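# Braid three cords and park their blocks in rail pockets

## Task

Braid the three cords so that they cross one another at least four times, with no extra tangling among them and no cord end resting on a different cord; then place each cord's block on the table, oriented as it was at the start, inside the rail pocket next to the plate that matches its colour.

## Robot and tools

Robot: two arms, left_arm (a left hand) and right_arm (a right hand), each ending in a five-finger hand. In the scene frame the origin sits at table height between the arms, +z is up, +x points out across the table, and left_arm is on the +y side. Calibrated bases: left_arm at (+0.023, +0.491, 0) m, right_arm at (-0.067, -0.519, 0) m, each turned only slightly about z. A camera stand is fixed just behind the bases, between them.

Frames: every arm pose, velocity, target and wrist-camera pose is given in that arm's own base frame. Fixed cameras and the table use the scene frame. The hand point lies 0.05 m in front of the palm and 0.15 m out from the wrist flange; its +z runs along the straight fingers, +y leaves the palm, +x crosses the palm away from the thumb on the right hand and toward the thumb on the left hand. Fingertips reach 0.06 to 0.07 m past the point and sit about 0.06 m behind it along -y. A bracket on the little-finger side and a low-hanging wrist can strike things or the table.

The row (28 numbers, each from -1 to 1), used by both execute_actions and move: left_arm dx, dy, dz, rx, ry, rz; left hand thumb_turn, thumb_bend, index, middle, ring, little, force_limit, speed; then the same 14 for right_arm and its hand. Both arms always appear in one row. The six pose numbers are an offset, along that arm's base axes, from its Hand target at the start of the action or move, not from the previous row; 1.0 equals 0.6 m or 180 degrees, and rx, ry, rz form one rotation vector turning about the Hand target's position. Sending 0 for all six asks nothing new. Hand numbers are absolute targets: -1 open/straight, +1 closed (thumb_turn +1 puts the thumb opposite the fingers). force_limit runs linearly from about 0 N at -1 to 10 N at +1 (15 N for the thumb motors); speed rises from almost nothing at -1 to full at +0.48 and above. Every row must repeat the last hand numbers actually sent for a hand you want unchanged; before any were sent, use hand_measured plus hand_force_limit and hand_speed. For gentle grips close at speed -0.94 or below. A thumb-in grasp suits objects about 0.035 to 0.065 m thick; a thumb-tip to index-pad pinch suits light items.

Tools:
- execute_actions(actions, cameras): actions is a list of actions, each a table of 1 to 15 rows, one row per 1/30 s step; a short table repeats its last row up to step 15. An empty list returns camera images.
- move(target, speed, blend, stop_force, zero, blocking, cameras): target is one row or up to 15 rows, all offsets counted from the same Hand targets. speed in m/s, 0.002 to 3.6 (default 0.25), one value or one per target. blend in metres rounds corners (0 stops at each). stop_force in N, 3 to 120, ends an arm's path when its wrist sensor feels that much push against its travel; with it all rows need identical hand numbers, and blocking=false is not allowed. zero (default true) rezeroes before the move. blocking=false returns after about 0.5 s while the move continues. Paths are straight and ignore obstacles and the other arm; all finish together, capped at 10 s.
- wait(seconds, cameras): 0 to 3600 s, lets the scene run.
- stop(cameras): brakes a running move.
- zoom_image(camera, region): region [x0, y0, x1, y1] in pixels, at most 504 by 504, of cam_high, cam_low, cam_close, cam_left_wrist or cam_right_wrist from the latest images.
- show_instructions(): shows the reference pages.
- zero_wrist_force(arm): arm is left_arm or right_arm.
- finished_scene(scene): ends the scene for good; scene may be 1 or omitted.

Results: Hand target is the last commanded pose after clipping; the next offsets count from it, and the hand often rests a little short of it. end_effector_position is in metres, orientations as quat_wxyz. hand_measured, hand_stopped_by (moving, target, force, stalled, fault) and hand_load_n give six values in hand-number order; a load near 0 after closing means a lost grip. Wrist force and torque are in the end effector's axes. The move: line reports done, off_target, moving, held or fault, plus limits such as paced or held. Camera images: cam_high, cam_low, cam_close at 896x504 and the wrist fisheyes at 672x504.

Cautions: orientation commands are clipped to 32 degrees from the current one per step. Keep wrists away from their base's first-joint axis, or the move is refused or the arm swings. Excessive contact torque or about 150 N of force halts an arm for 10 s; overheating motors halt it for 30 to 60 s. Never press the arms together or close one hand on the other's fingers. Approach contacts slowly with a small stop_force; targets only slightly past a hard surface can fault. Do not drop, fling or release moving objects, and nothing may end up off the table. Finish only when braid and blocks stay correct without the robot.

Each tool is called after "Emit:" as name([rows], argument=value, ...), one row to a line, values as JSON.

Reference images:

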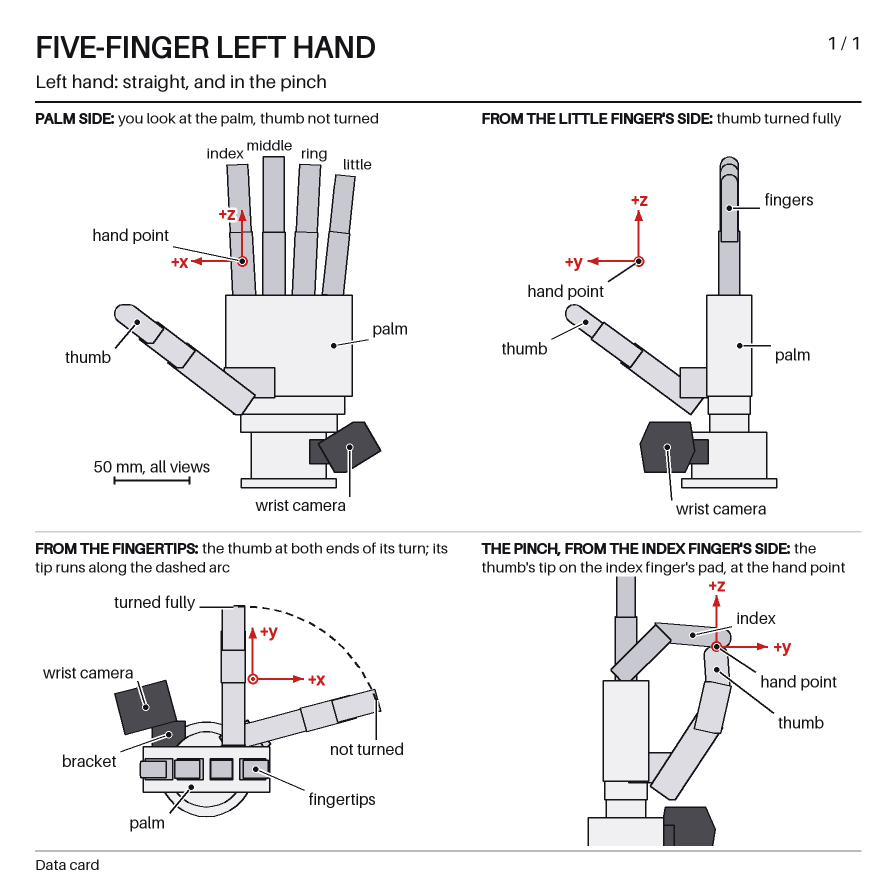

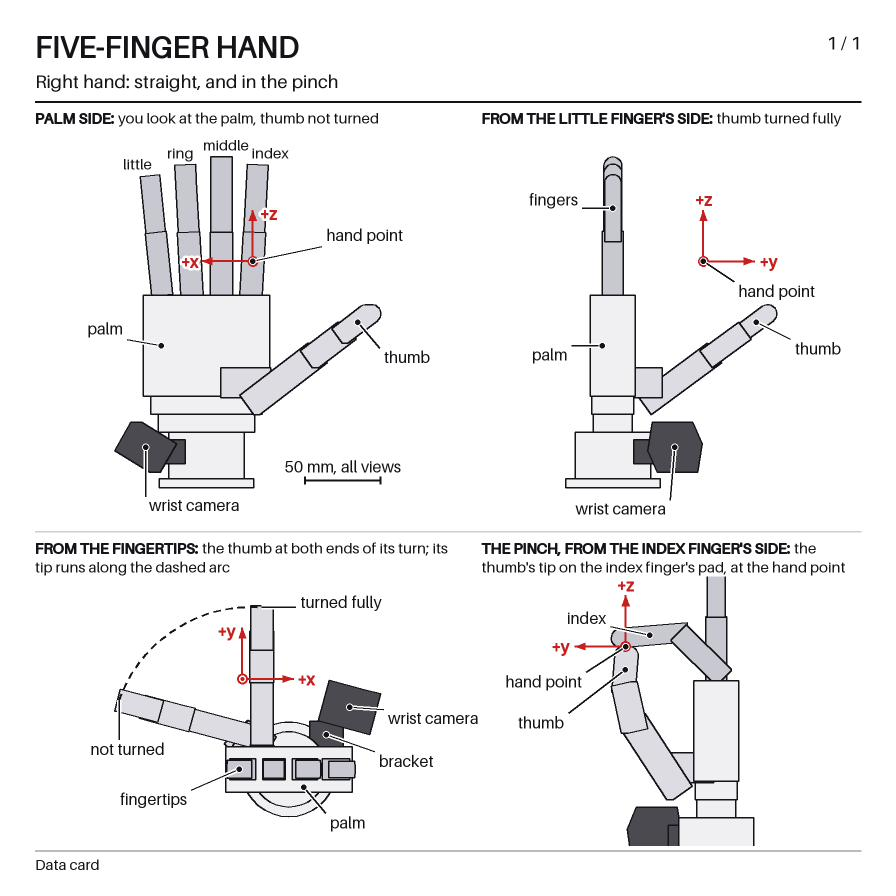

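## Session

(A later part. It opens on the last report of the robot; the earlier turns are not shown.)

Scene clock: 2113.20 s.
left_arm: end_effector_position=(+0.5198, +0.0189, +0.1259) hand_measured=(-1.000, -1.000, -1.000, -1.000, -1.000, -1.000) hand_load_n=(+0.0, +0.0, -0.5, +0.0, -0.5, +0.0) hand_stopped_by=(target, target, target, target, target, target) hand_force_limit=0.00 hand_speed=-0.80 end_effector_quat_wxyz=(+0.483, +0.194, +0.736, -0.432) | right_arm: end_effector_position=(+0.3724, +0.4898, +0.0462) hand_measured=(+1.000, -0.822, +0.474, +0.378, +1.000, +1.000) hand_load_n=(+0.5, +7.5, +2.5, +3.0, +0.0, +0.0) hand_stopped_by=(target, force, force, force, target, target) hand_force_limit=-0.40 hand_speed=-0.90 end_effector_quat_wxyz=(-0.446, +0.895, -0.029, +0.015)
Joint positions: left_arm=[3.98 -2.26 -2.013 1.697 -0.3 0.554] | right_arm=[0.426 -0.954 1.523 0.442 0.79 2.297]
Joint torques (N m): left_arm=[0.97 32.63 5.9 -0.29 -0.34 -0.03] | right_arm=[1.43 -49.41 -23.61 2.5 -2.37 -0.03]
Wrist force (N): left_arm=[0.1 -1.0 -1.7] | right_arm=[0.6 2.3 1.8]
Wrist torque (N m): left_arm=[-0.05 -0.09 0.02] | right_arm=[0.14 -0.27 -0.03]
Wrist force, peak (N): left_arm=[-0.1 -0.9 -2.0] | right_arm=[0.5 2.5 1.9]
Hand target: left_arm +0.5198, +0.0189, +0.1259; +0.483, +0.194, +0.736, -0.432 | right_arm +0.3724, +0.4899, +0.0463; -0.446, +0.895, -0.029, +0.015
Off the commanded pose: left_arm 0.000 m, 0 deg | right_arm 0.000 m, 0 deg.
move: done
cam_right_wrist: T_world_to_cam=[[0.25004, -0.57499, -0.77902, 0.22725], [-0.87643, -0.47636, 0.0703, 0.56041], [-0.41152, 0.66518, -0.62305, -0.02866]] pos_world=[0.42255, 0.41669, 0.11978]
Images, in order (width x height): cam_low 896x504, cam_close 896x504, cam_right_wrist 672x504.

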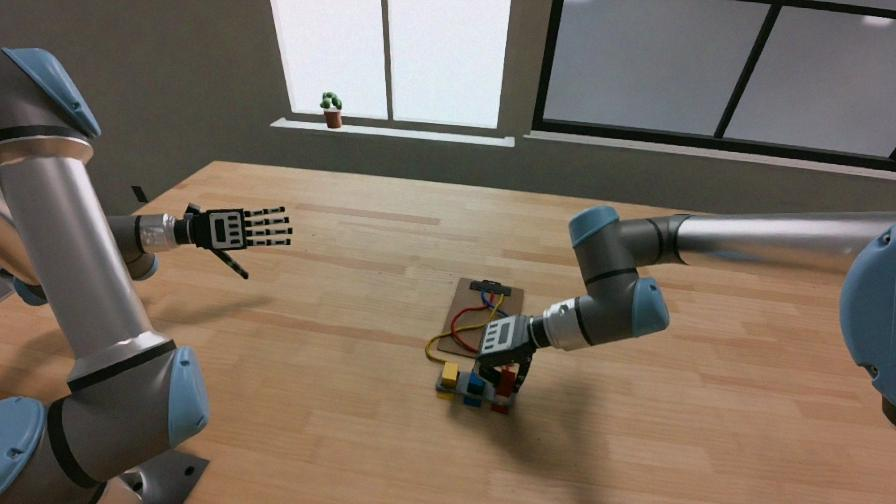

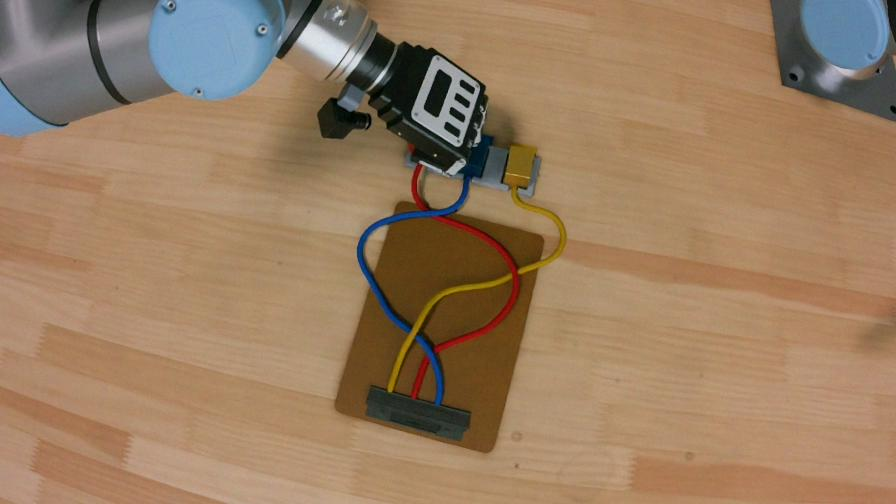

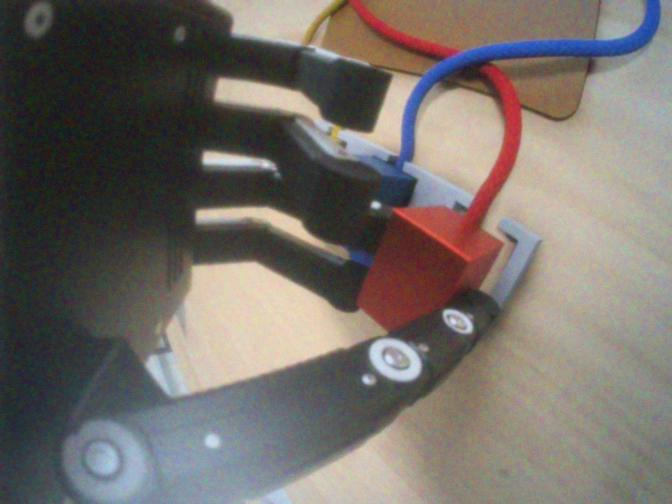

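Emit:
move([
  [0,0,0,0,0,0,-1,-1,-1,-1,-1,-1,0,-0.8,0.0,0.0015,0,0,0,0,1,-0.68,0.5,0.58,1,1,-0.4,-0.9],
], speed=[0.02])

Emit:
move(target=[0,0,0,0,0,0,-1,-1,-1,-1,-1,-1,0,-0.8,0,0,-0.0333,0,0,0,1,-0.68,0.5,0.58,1,1,-0.4,-0.9], speed=0.01, stop_force=4, cameras=["cam_low","cam_right_wrist","cam_close"])

Emit:
zoom_image(camera="cam_low", region=[430, 340, 550, 440])

Emit:
zoom_image(camera="cam_right_wrist", region=[330, 100, 600, 370])

Scene clock: 2128.67 s.
left_arm: end_effector_position=(+0.5198, +0.0189, +0.1259) hand_measured=(-1.000, -1.000, -1.000, -1.000, -1.000, -1.000) hand_load_n=(+0.0, +0.0, +0.0, +0.0, +0.0, +0.0) hand_stopped_by=(target, target, target, target, target, target) hand_force_limit=0.00 hand_speed=-0.80 end_effector_quat_wxyz=(+0.483, +0.194, +0.736, -0.432) | right_arm: end_effector_position=(+0.3724, +0.4909, +0.0464) hand_measured=(+1.000, -0.822, +0.474, +0.378, +1.000, +1.000) hand_load_n=(+0.5, +7.0, +3.0, +3.0, +0.0, +0.0) hand_stopped_by=(target, force, force, force, target, target) hand_force_limit=-0.40 hand_speed=-0.90 end_effector_quat_wxyz=(-0.446, +0.895, -0.029, +0.015)
Joint positions: left_arm=[3.98 -2.26 -2.013 1.697 -0.3 0.554] | right_arm=[0.428 -0.953 1.521 0.442 0.791 2.299]
Joint torques (N m): left_arm=[0.88 31.3 6.58 -0.41 -0.42 -0.04] | right_arm=[-8.27 -36.55 -8.67 0.03 -1.93 -1.98]
Wrist force (N): left_arm=[-0.1 -0.8 -1.5] | right_arm=[0.4 2.4 1.7]
Wrist torque (N m): left_arm=[-0.03 -0.05 0.01] | right_arm=[0.14 -0.24 -0.22]
Wrist force, peak (N): left_arm=[0.1 -0.9 -2.0] | right_arm=[0.6 2.6 1.9]
Hand target: left_arm +0.5198, +0.0189, +0.1259; +0.483, +0.194, +0.736, -0.432 | right_arm +0.3724, +0.4908, +0.0463; -0.446, +0.895, -0.029, +0.015
Off the commanded pose: left_arm 0.000 m, 0 deg | right_arm 0.000 m, 0 deg.
move: done

Scene clock: 2131.30 s.
left_arm: end_effector_position=(+0.5198, +0.0189, +0.1259) hand_measured=(-1.000, -1.000, -1.000, -1.000, -1.000, -1.000) hand_load_n=(+0.0, +0.0, +0.0, +0.0, +0.0, +0.0) hand_stopped_by=(target, target, target, target, target, target) hand_force_limit=0.00 hand_speed=-0.80 end_effector_quat_wxyz=(+0.483, +0.194, +0.736, -0.432) | right_arm: end_effector_position=(+0.3724, +0.4908, +0.0303) hand_measured=(+1.000, -0.822, +0.474, +0.378, +1.000, +1.000) hand_load_n=(+0.5, +7.5, +2.5, +3.0, +0.0, +0.0) hand_stopped_by=(target, force, force, force, target, target) hand_force_limit=-0.40 hand_speed=-0.90 end_effector_quat_wxyz=(-0.446, +0.895, -0.029, +0.015)
Joint positions: left_arm=[3.98 -2.26 -2.013 1.697 -0.3 0.554] | right_arm=[0.428 -0.933 1.534 0.409 0.791 2.299]
Joint torques (N m): left_arm=[-0.08 32.31 5.22 -0.25 -0.2 -0.26] | right_arm=[-5.74 -48.85 -23.24 1.51 0.86 -1.38]
Wrist force (N): left_arm=[-0.2 -0.7 -1.7] | right_arm=[0.6 2.2 1.7]
Wrist torque (N m): left_arm=[0.00 -0.04 0.00] | right_arm=[0.15 -0.27 -0.20]
Wrist force, peak (N): left_arm=[-0.1 -0.8 -2.1] | right_arm=[-0.3 -6.8 -1.3]
Hand target: left_arm +0.5198, +0.0189, +0.1259; +0.483, +0.194, +0.736, -0.432 | right_arm +0.3724, +0.4908, +0.0303; -0.446, +0.895, -0.029, +0.015 (not the last commanded pose)
Off the commanded pose: left_arm 0.000 m, 0 deg | right_arm 0.004 m, 0 deg.
move: contact (right_arm)
cam_right_wrist: T_world_to_cam=[[0.2501, -0.57495, -0.77902, 0.21539], [-0.87641, -0.47641, 0.07024, 0.56202], [-0.41152, 0.66518, -0.62305, -0.03923]] pos_world=[0.42255, 0.41769, 0.10388]
Images, in order (width x height): cam_low 896x504, cam_close 896x504, cam_right_wrist 672x504.

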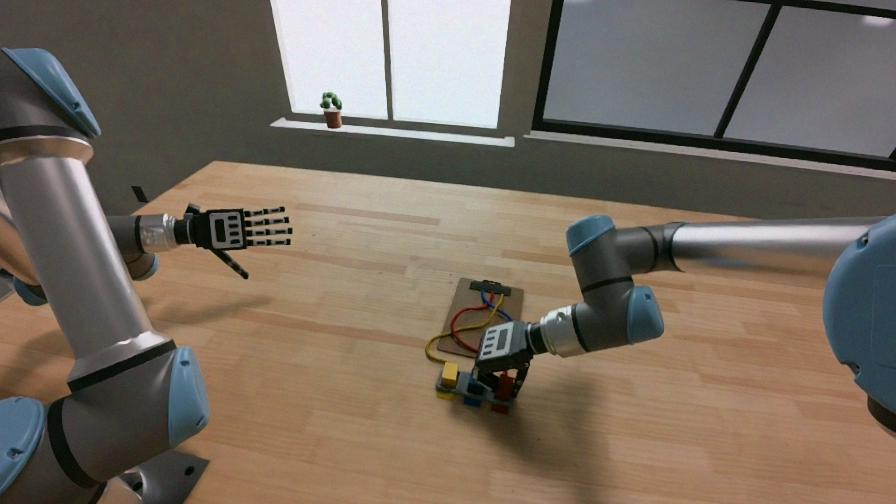

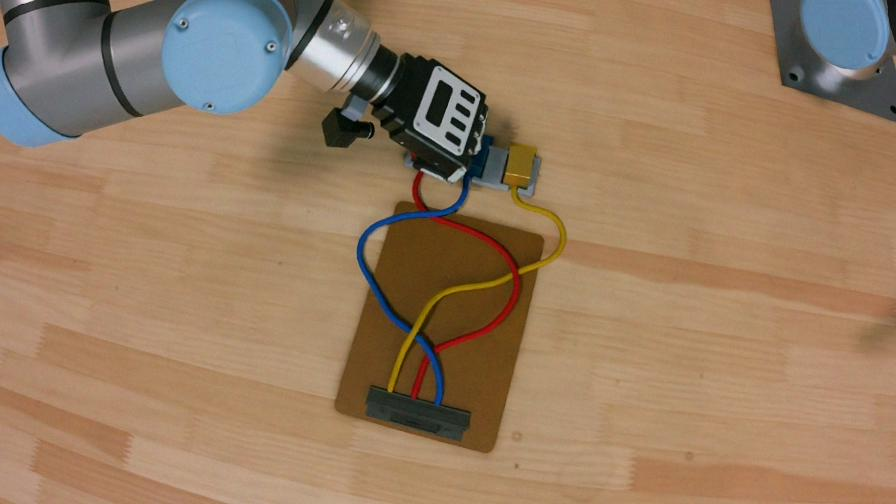

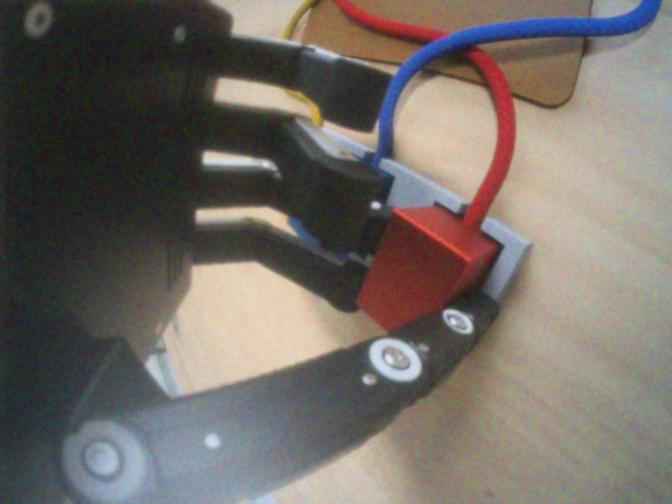

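Scaled by 4.200 from the camera's image (finer frame: 1280x720).

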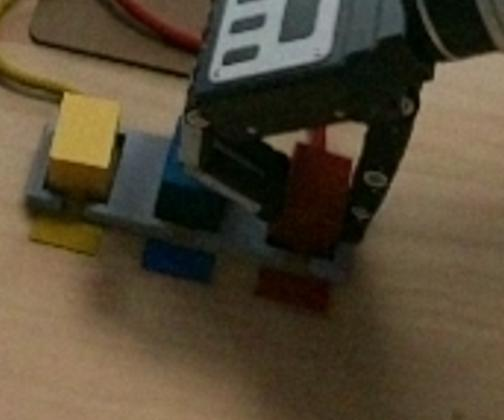

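Scaled by 1.867 from the camera's image (finer frame: 960x720).

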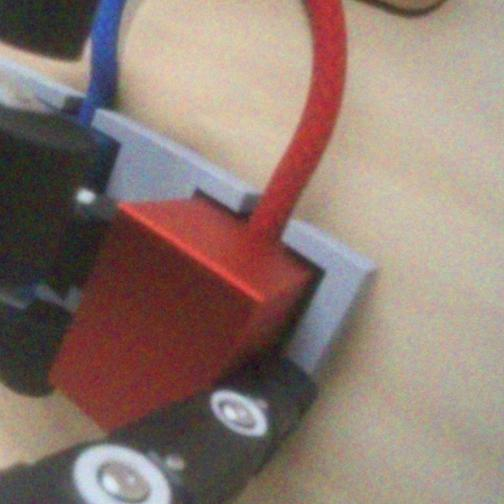

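Emit:
move(target=[0,0,0,0,0,0,-1,-1,-1,-1,-1,-1,0,-0.8,0,0,0,0,0,0,1,-0.95,0.39,0.29,1,1,-0.5,-0.85])

Emit:
move(target=[0,0,0,0,0,0,-1,-1,-1,-1,-1,-1,0,-0.8,0,0,0.15,0,0,0,1,-0.95,0.39,0.29,1,1,-0.5,-0.85], speed=0.05)

Emit:
move(target=[0,0,0,0,0,0,-1,-1,-1,-1,-1,-1,0,-0.8,-0.1,-0.45,0.1,0,0,0,1,-0.95,0.39,0.29,1,1,-0.5,-0.85], speed=0.2, cameras=["cam_low","cam_high","cam_close"])

Emit:
zoom_image(camera="cam_close", region=[330, 100, 600, 370])

Emit:
zoom_image(camera="cam_close", region=[380, 110, 580, 310])

Emit:
zoom_image(camera="cam_close", region=[350, 290, 490, 430])

Emit:
zoom_image(camera="cam_low", region=[400, 260, 560, 430])

Scene clock: 2144.83 s.
left_arm: end_effector_position=(+0.5198, +0.0189, +0.1259) hand_measured=(-1.000, -1.000, -1.000, -1.000, -1.000, -1.000) hand_load_n=(+0.0, +0.0, +0.0, +0.0, +0.0, +0.0) hand_stopped_by=(target, target, target, target, target, target) hand_force_limit=0.00 hand_speed=-0.80 end_effector_quat_wxyz=(+0.483, +0.194, +0.736, -0.432) | right_arm: end_effector_position=(+0.3724, +0.4908, +0.0303) hand_measured=(+1.000, -0.950, +0.390, +0.290, +1.000, +1.000) hand_load_n=(+0.0, +0.0, +0.0, -1.0, +0.0, +0.0) hand_stopped_by=(target, target, target, target, target, target) hand_force_limit=-0.50 hand_speed=-0.85 end_effector_quat_wxyz=(-0.446, +0.895, -0.029, +0.015)
Joint positions: left_arm=[3.98 -2.26 -2.013 1.697 -0.3 0.554] | right_arm=[0.428 -0.933 1.534 0.409 0.791 2.299]
Joint torques (N m): left_arm=[1.37 31.58 7.19 -0.33 -0.09 0.03] | right_arm=[-0.9 -44.65 -21.26 0.43 0.15 0.55]
Wrist force (N): left_arm=[0.0 -0.7 -2.0] | right_arm=[0.7 0.6 -0.2]
Wrist torque (N m): left_arm=[0.00 -0.08 0.01] | right_arm=[0.09 -0.23 -0.24]
Wrist force, peak (N): left_arm=[-0.1 -0.9 -2.1] | right_arm=[0.6 2.2 2.1]
Hand target: left_arm +0.5198, +0.0189, +0.1259; +0.483, +0.194, +0.736, -0.432 | right_arm +0.3724, +0.4908, +0.0303; -0.446, +0.895, -0.029, +0.015
Off the commanded pose: left_arm 0.000 m, 0 deg | right_arm 0.000 m, 0 deg.
move: done

Scene clock: 2146.93 s.
left_arm: end_effector_position=(+0.5198, +0.0189, +0.1259) hand_measured=(-1.000, -1.000, -1.000, -1.000, -1.000, -1.000) hand_load_n=(+0.0, +0.0, +0.0, +0.0, +0.0, +0.0) hand_stopped_by=(target, target, target, target, target, target) hand_force_limit=0.00 hand_speed=-0.80 end_effector_quat_wxyz=(+0.483, +0.194, +0.736, -0.432) | right_arm: end_effector_position=(+0.3724, +0.4908, +0.1204) hand_measured=(+1.000, -0.950, +0.390, +0.290, +1.000, +1.000) hand_load_n=(+0.0, +0.0, +0.0, +0.0, +0.0, +0.0) hand_stopped_by=(target, target, target, target, target, target) hand_force_limit=-0.50 hand_speed=-0.85 end_effector_quat_wxyz=(-0.446, +0.895, -0.029, +0.015)
Joint positions: left_arm=[3.98 -2.26 -2.013 1.697 -0.3 0.554] | right_arm=[0.428 -1.036 1.444 0.601 0.791 2.299]
Joint torques (N m): left_arm=[1.52 32.59 6.52 -0.38 -0.41 -0.27] | right_arm=[7.3 -33.8 -10.3 0.05 0.11 -0.6]
Wrist force (N): left_arm=[-0.1 -0.9 -1.7] | right_arm=[0.7 1.5 1.6]
Wrist torque (N m): left_arm=[-0.04 -0.05 0.01] | right_arm=[0.07 -0.29 -0.20]
Wrist force, peak (N): left_arm=[-0.2 -0.7 -2.1] | right_arm=[0.7 2.2 1.6]
Hand target: left_arm +0.5198, +0.0189, +0.1259; +0.483, +0.194, +0.736, -0.432 | right_arm +0.3724, +0.4908, +0.1203; -0.446, +0.895, -0.029, +0.015
Off the commanded pose: left_arm 0.000 m, 0 deg | right_arm 0.000 m, 0 deg.
move: done

Scene clock: 2148.87 s.
left_arm: end_effector_position=(+0.5198, +0.0189, +0.1259) hand_measured=(-1.000, -1.000, -1.000, -1.000, -1.000, -1.000) hand_load_n=(+0.0, +0.0, +0.0, +0.0, +0.0, +0.0) hand_stopped_by=(target, target, target, target, target, target) hand_force_limit=0.00 hand_speed=-0.80 end_effector_quat_wxyz=(+0.483, +0.194, +0.736, -0.432) | right_arm: end_effector_position=(+0.3124, +0.2208, +0.1803) hand_measured=(+1.000, -0.950, +0.390, +0.290, +1.000, +1.000) hand_load_n=(+0.0, +0.0, +0.0, +0.0, +0.0, +0.0) hand_stopped_by=(target, target, target, target, target, target) hand_force_limit=-0.50 hand_speed=-0.85 end_effector_quat_wxyz=(-0.446, +0.895, -0.029, +0.015)
Joint positions: left_arm=[3.98 -2.26 -2.013 1.697 -0.3 0.554] | right_arm=[-0.241 -1.372 1.976 1.195 0.666 1.284]
Joint torques (N m): left_arm=[2.17 32.82 6.19 -0.39 -0.38 -0.13] | right_arm=[-8.1 -30.35 -7.64 3.54 -1.98 -2.03]
Wrist force (N): left_arm=[-0.1 -0.7 -1.8] | right_arm=[0.7 1.8 1.6]
Wrist torque (N m): left_arm=[0.00 -0.06 0.01] | right_arm=[0.11 -0.29 -0.08]
Wrist force, peak (N): left_arm=[0.0 -0.8 -2.0] | right_arm=[0.9 0.8 3.2]
Hand target: left_arm +0.5198, +0.0189, +0.1259; +0.483, +0.194, +0.736, -0.432 | right_arm +0.3124, +0.2208, +0.1803; -0.446, +0.895, -0.029, +0.015
Off the commanded pose: left_arm 0.000 m, 0 deg | right_arm 0.000 m, 0 deg.
move: done
Images, in order (width x height): cam_high 896x504, cam_low 896x504, cam_close 896x504.

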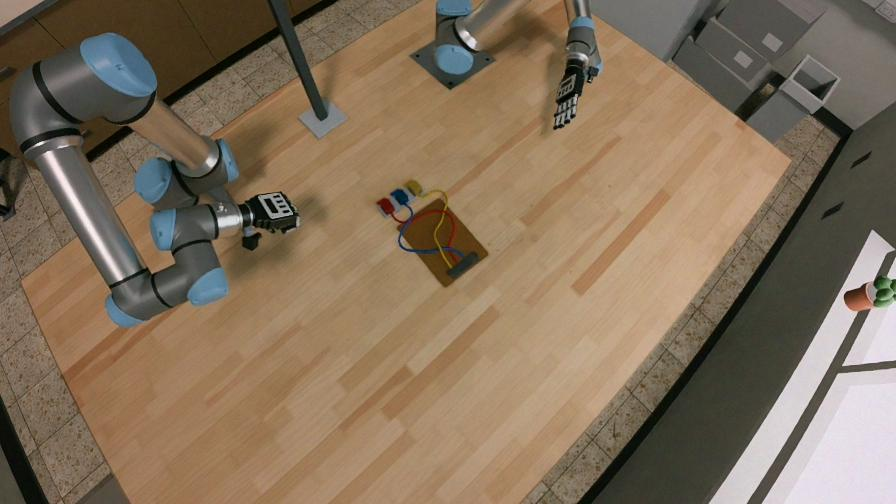

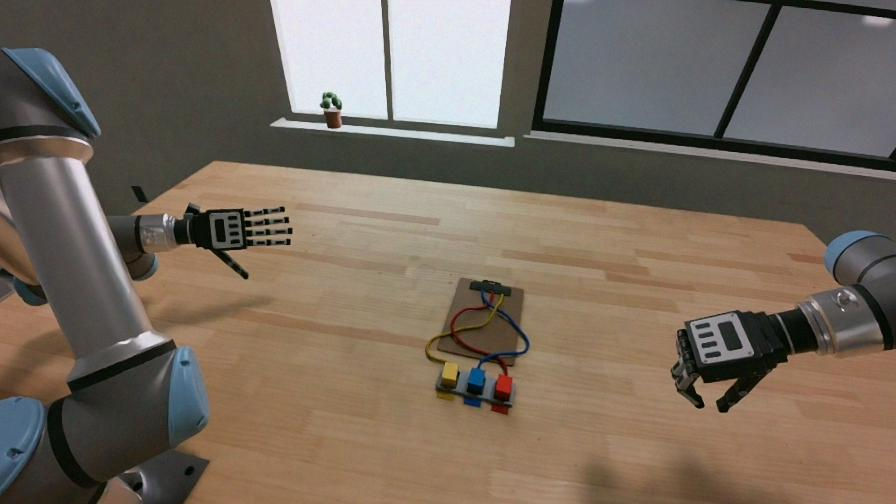

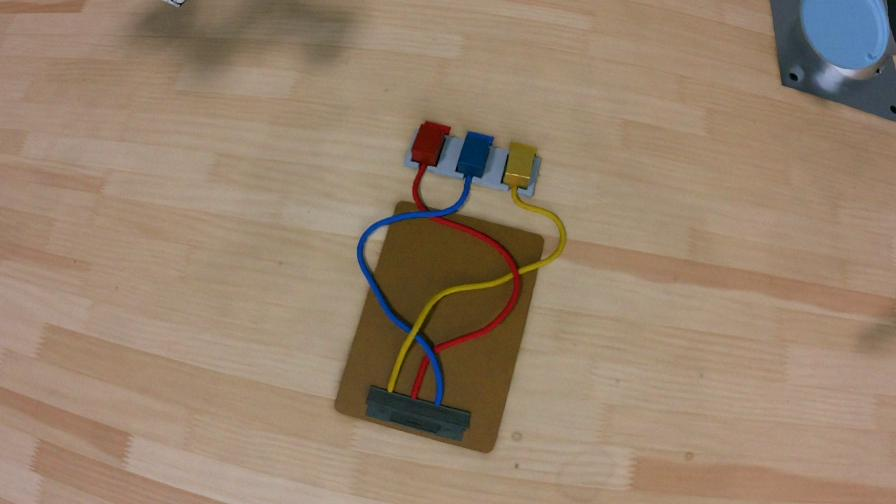

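Scaled by 1.867 from the camera's image (finer frame: 1280x720).

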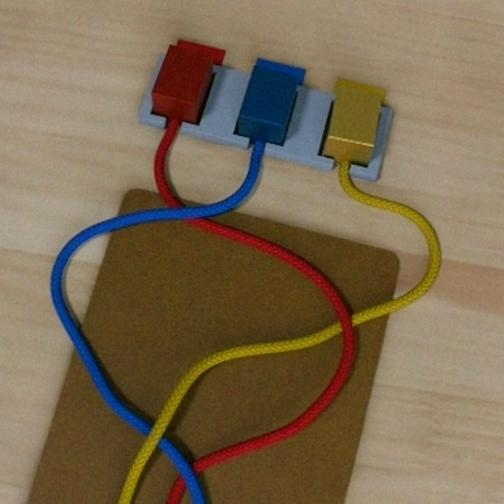

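Scaled by 2.520 from the camera's image (finer frame: 1280x720).

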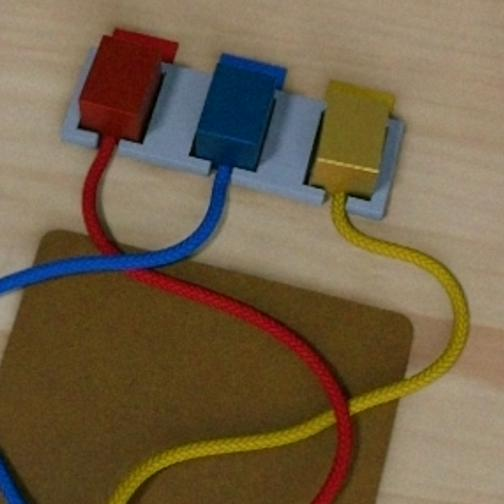

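Scaled by 3.600 from the camera's image (finer frame: 1280x720).

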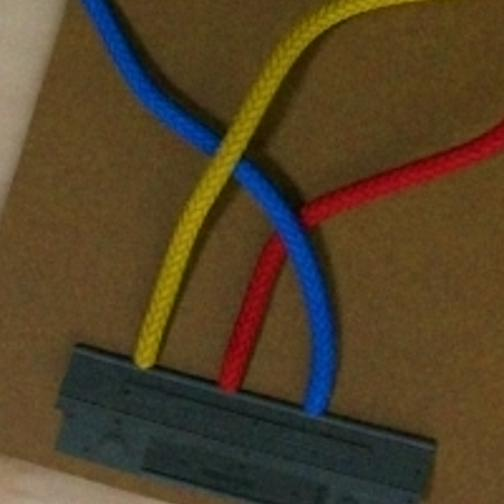

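Scaled by 2.965 from the camera's image (finer frame: 1280x720).

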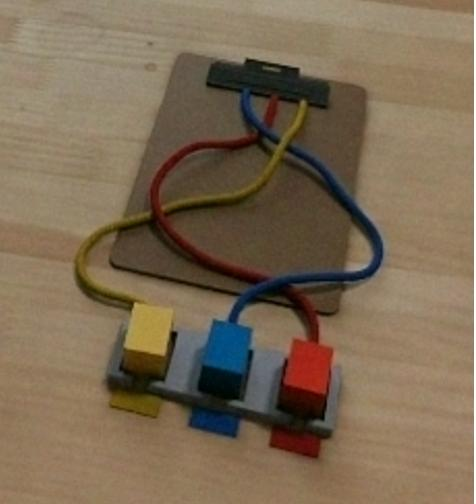

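Emit:
zoom_image(camera="cam_close", region=[490, 245, 550, 305])

Emit:
zoom_image(camera="cam_close", region=[400, 160, 480, 240])

Scaled by 8.400 from the camera's image (finer frame: 1280x720).

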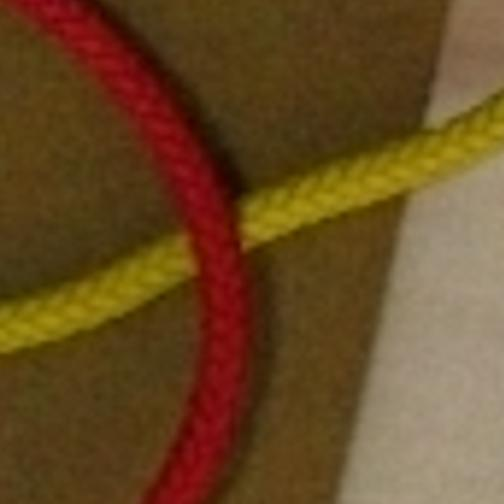

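Scaled by 6.300 from the camera's image (finer frame: 1280x720).

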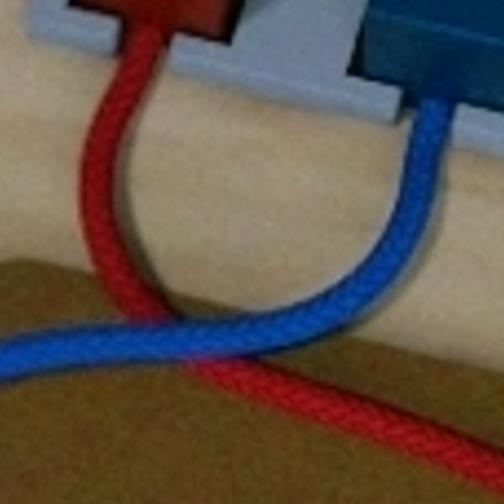

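Emit:
finished_scene()

The scene is finished: the task was done.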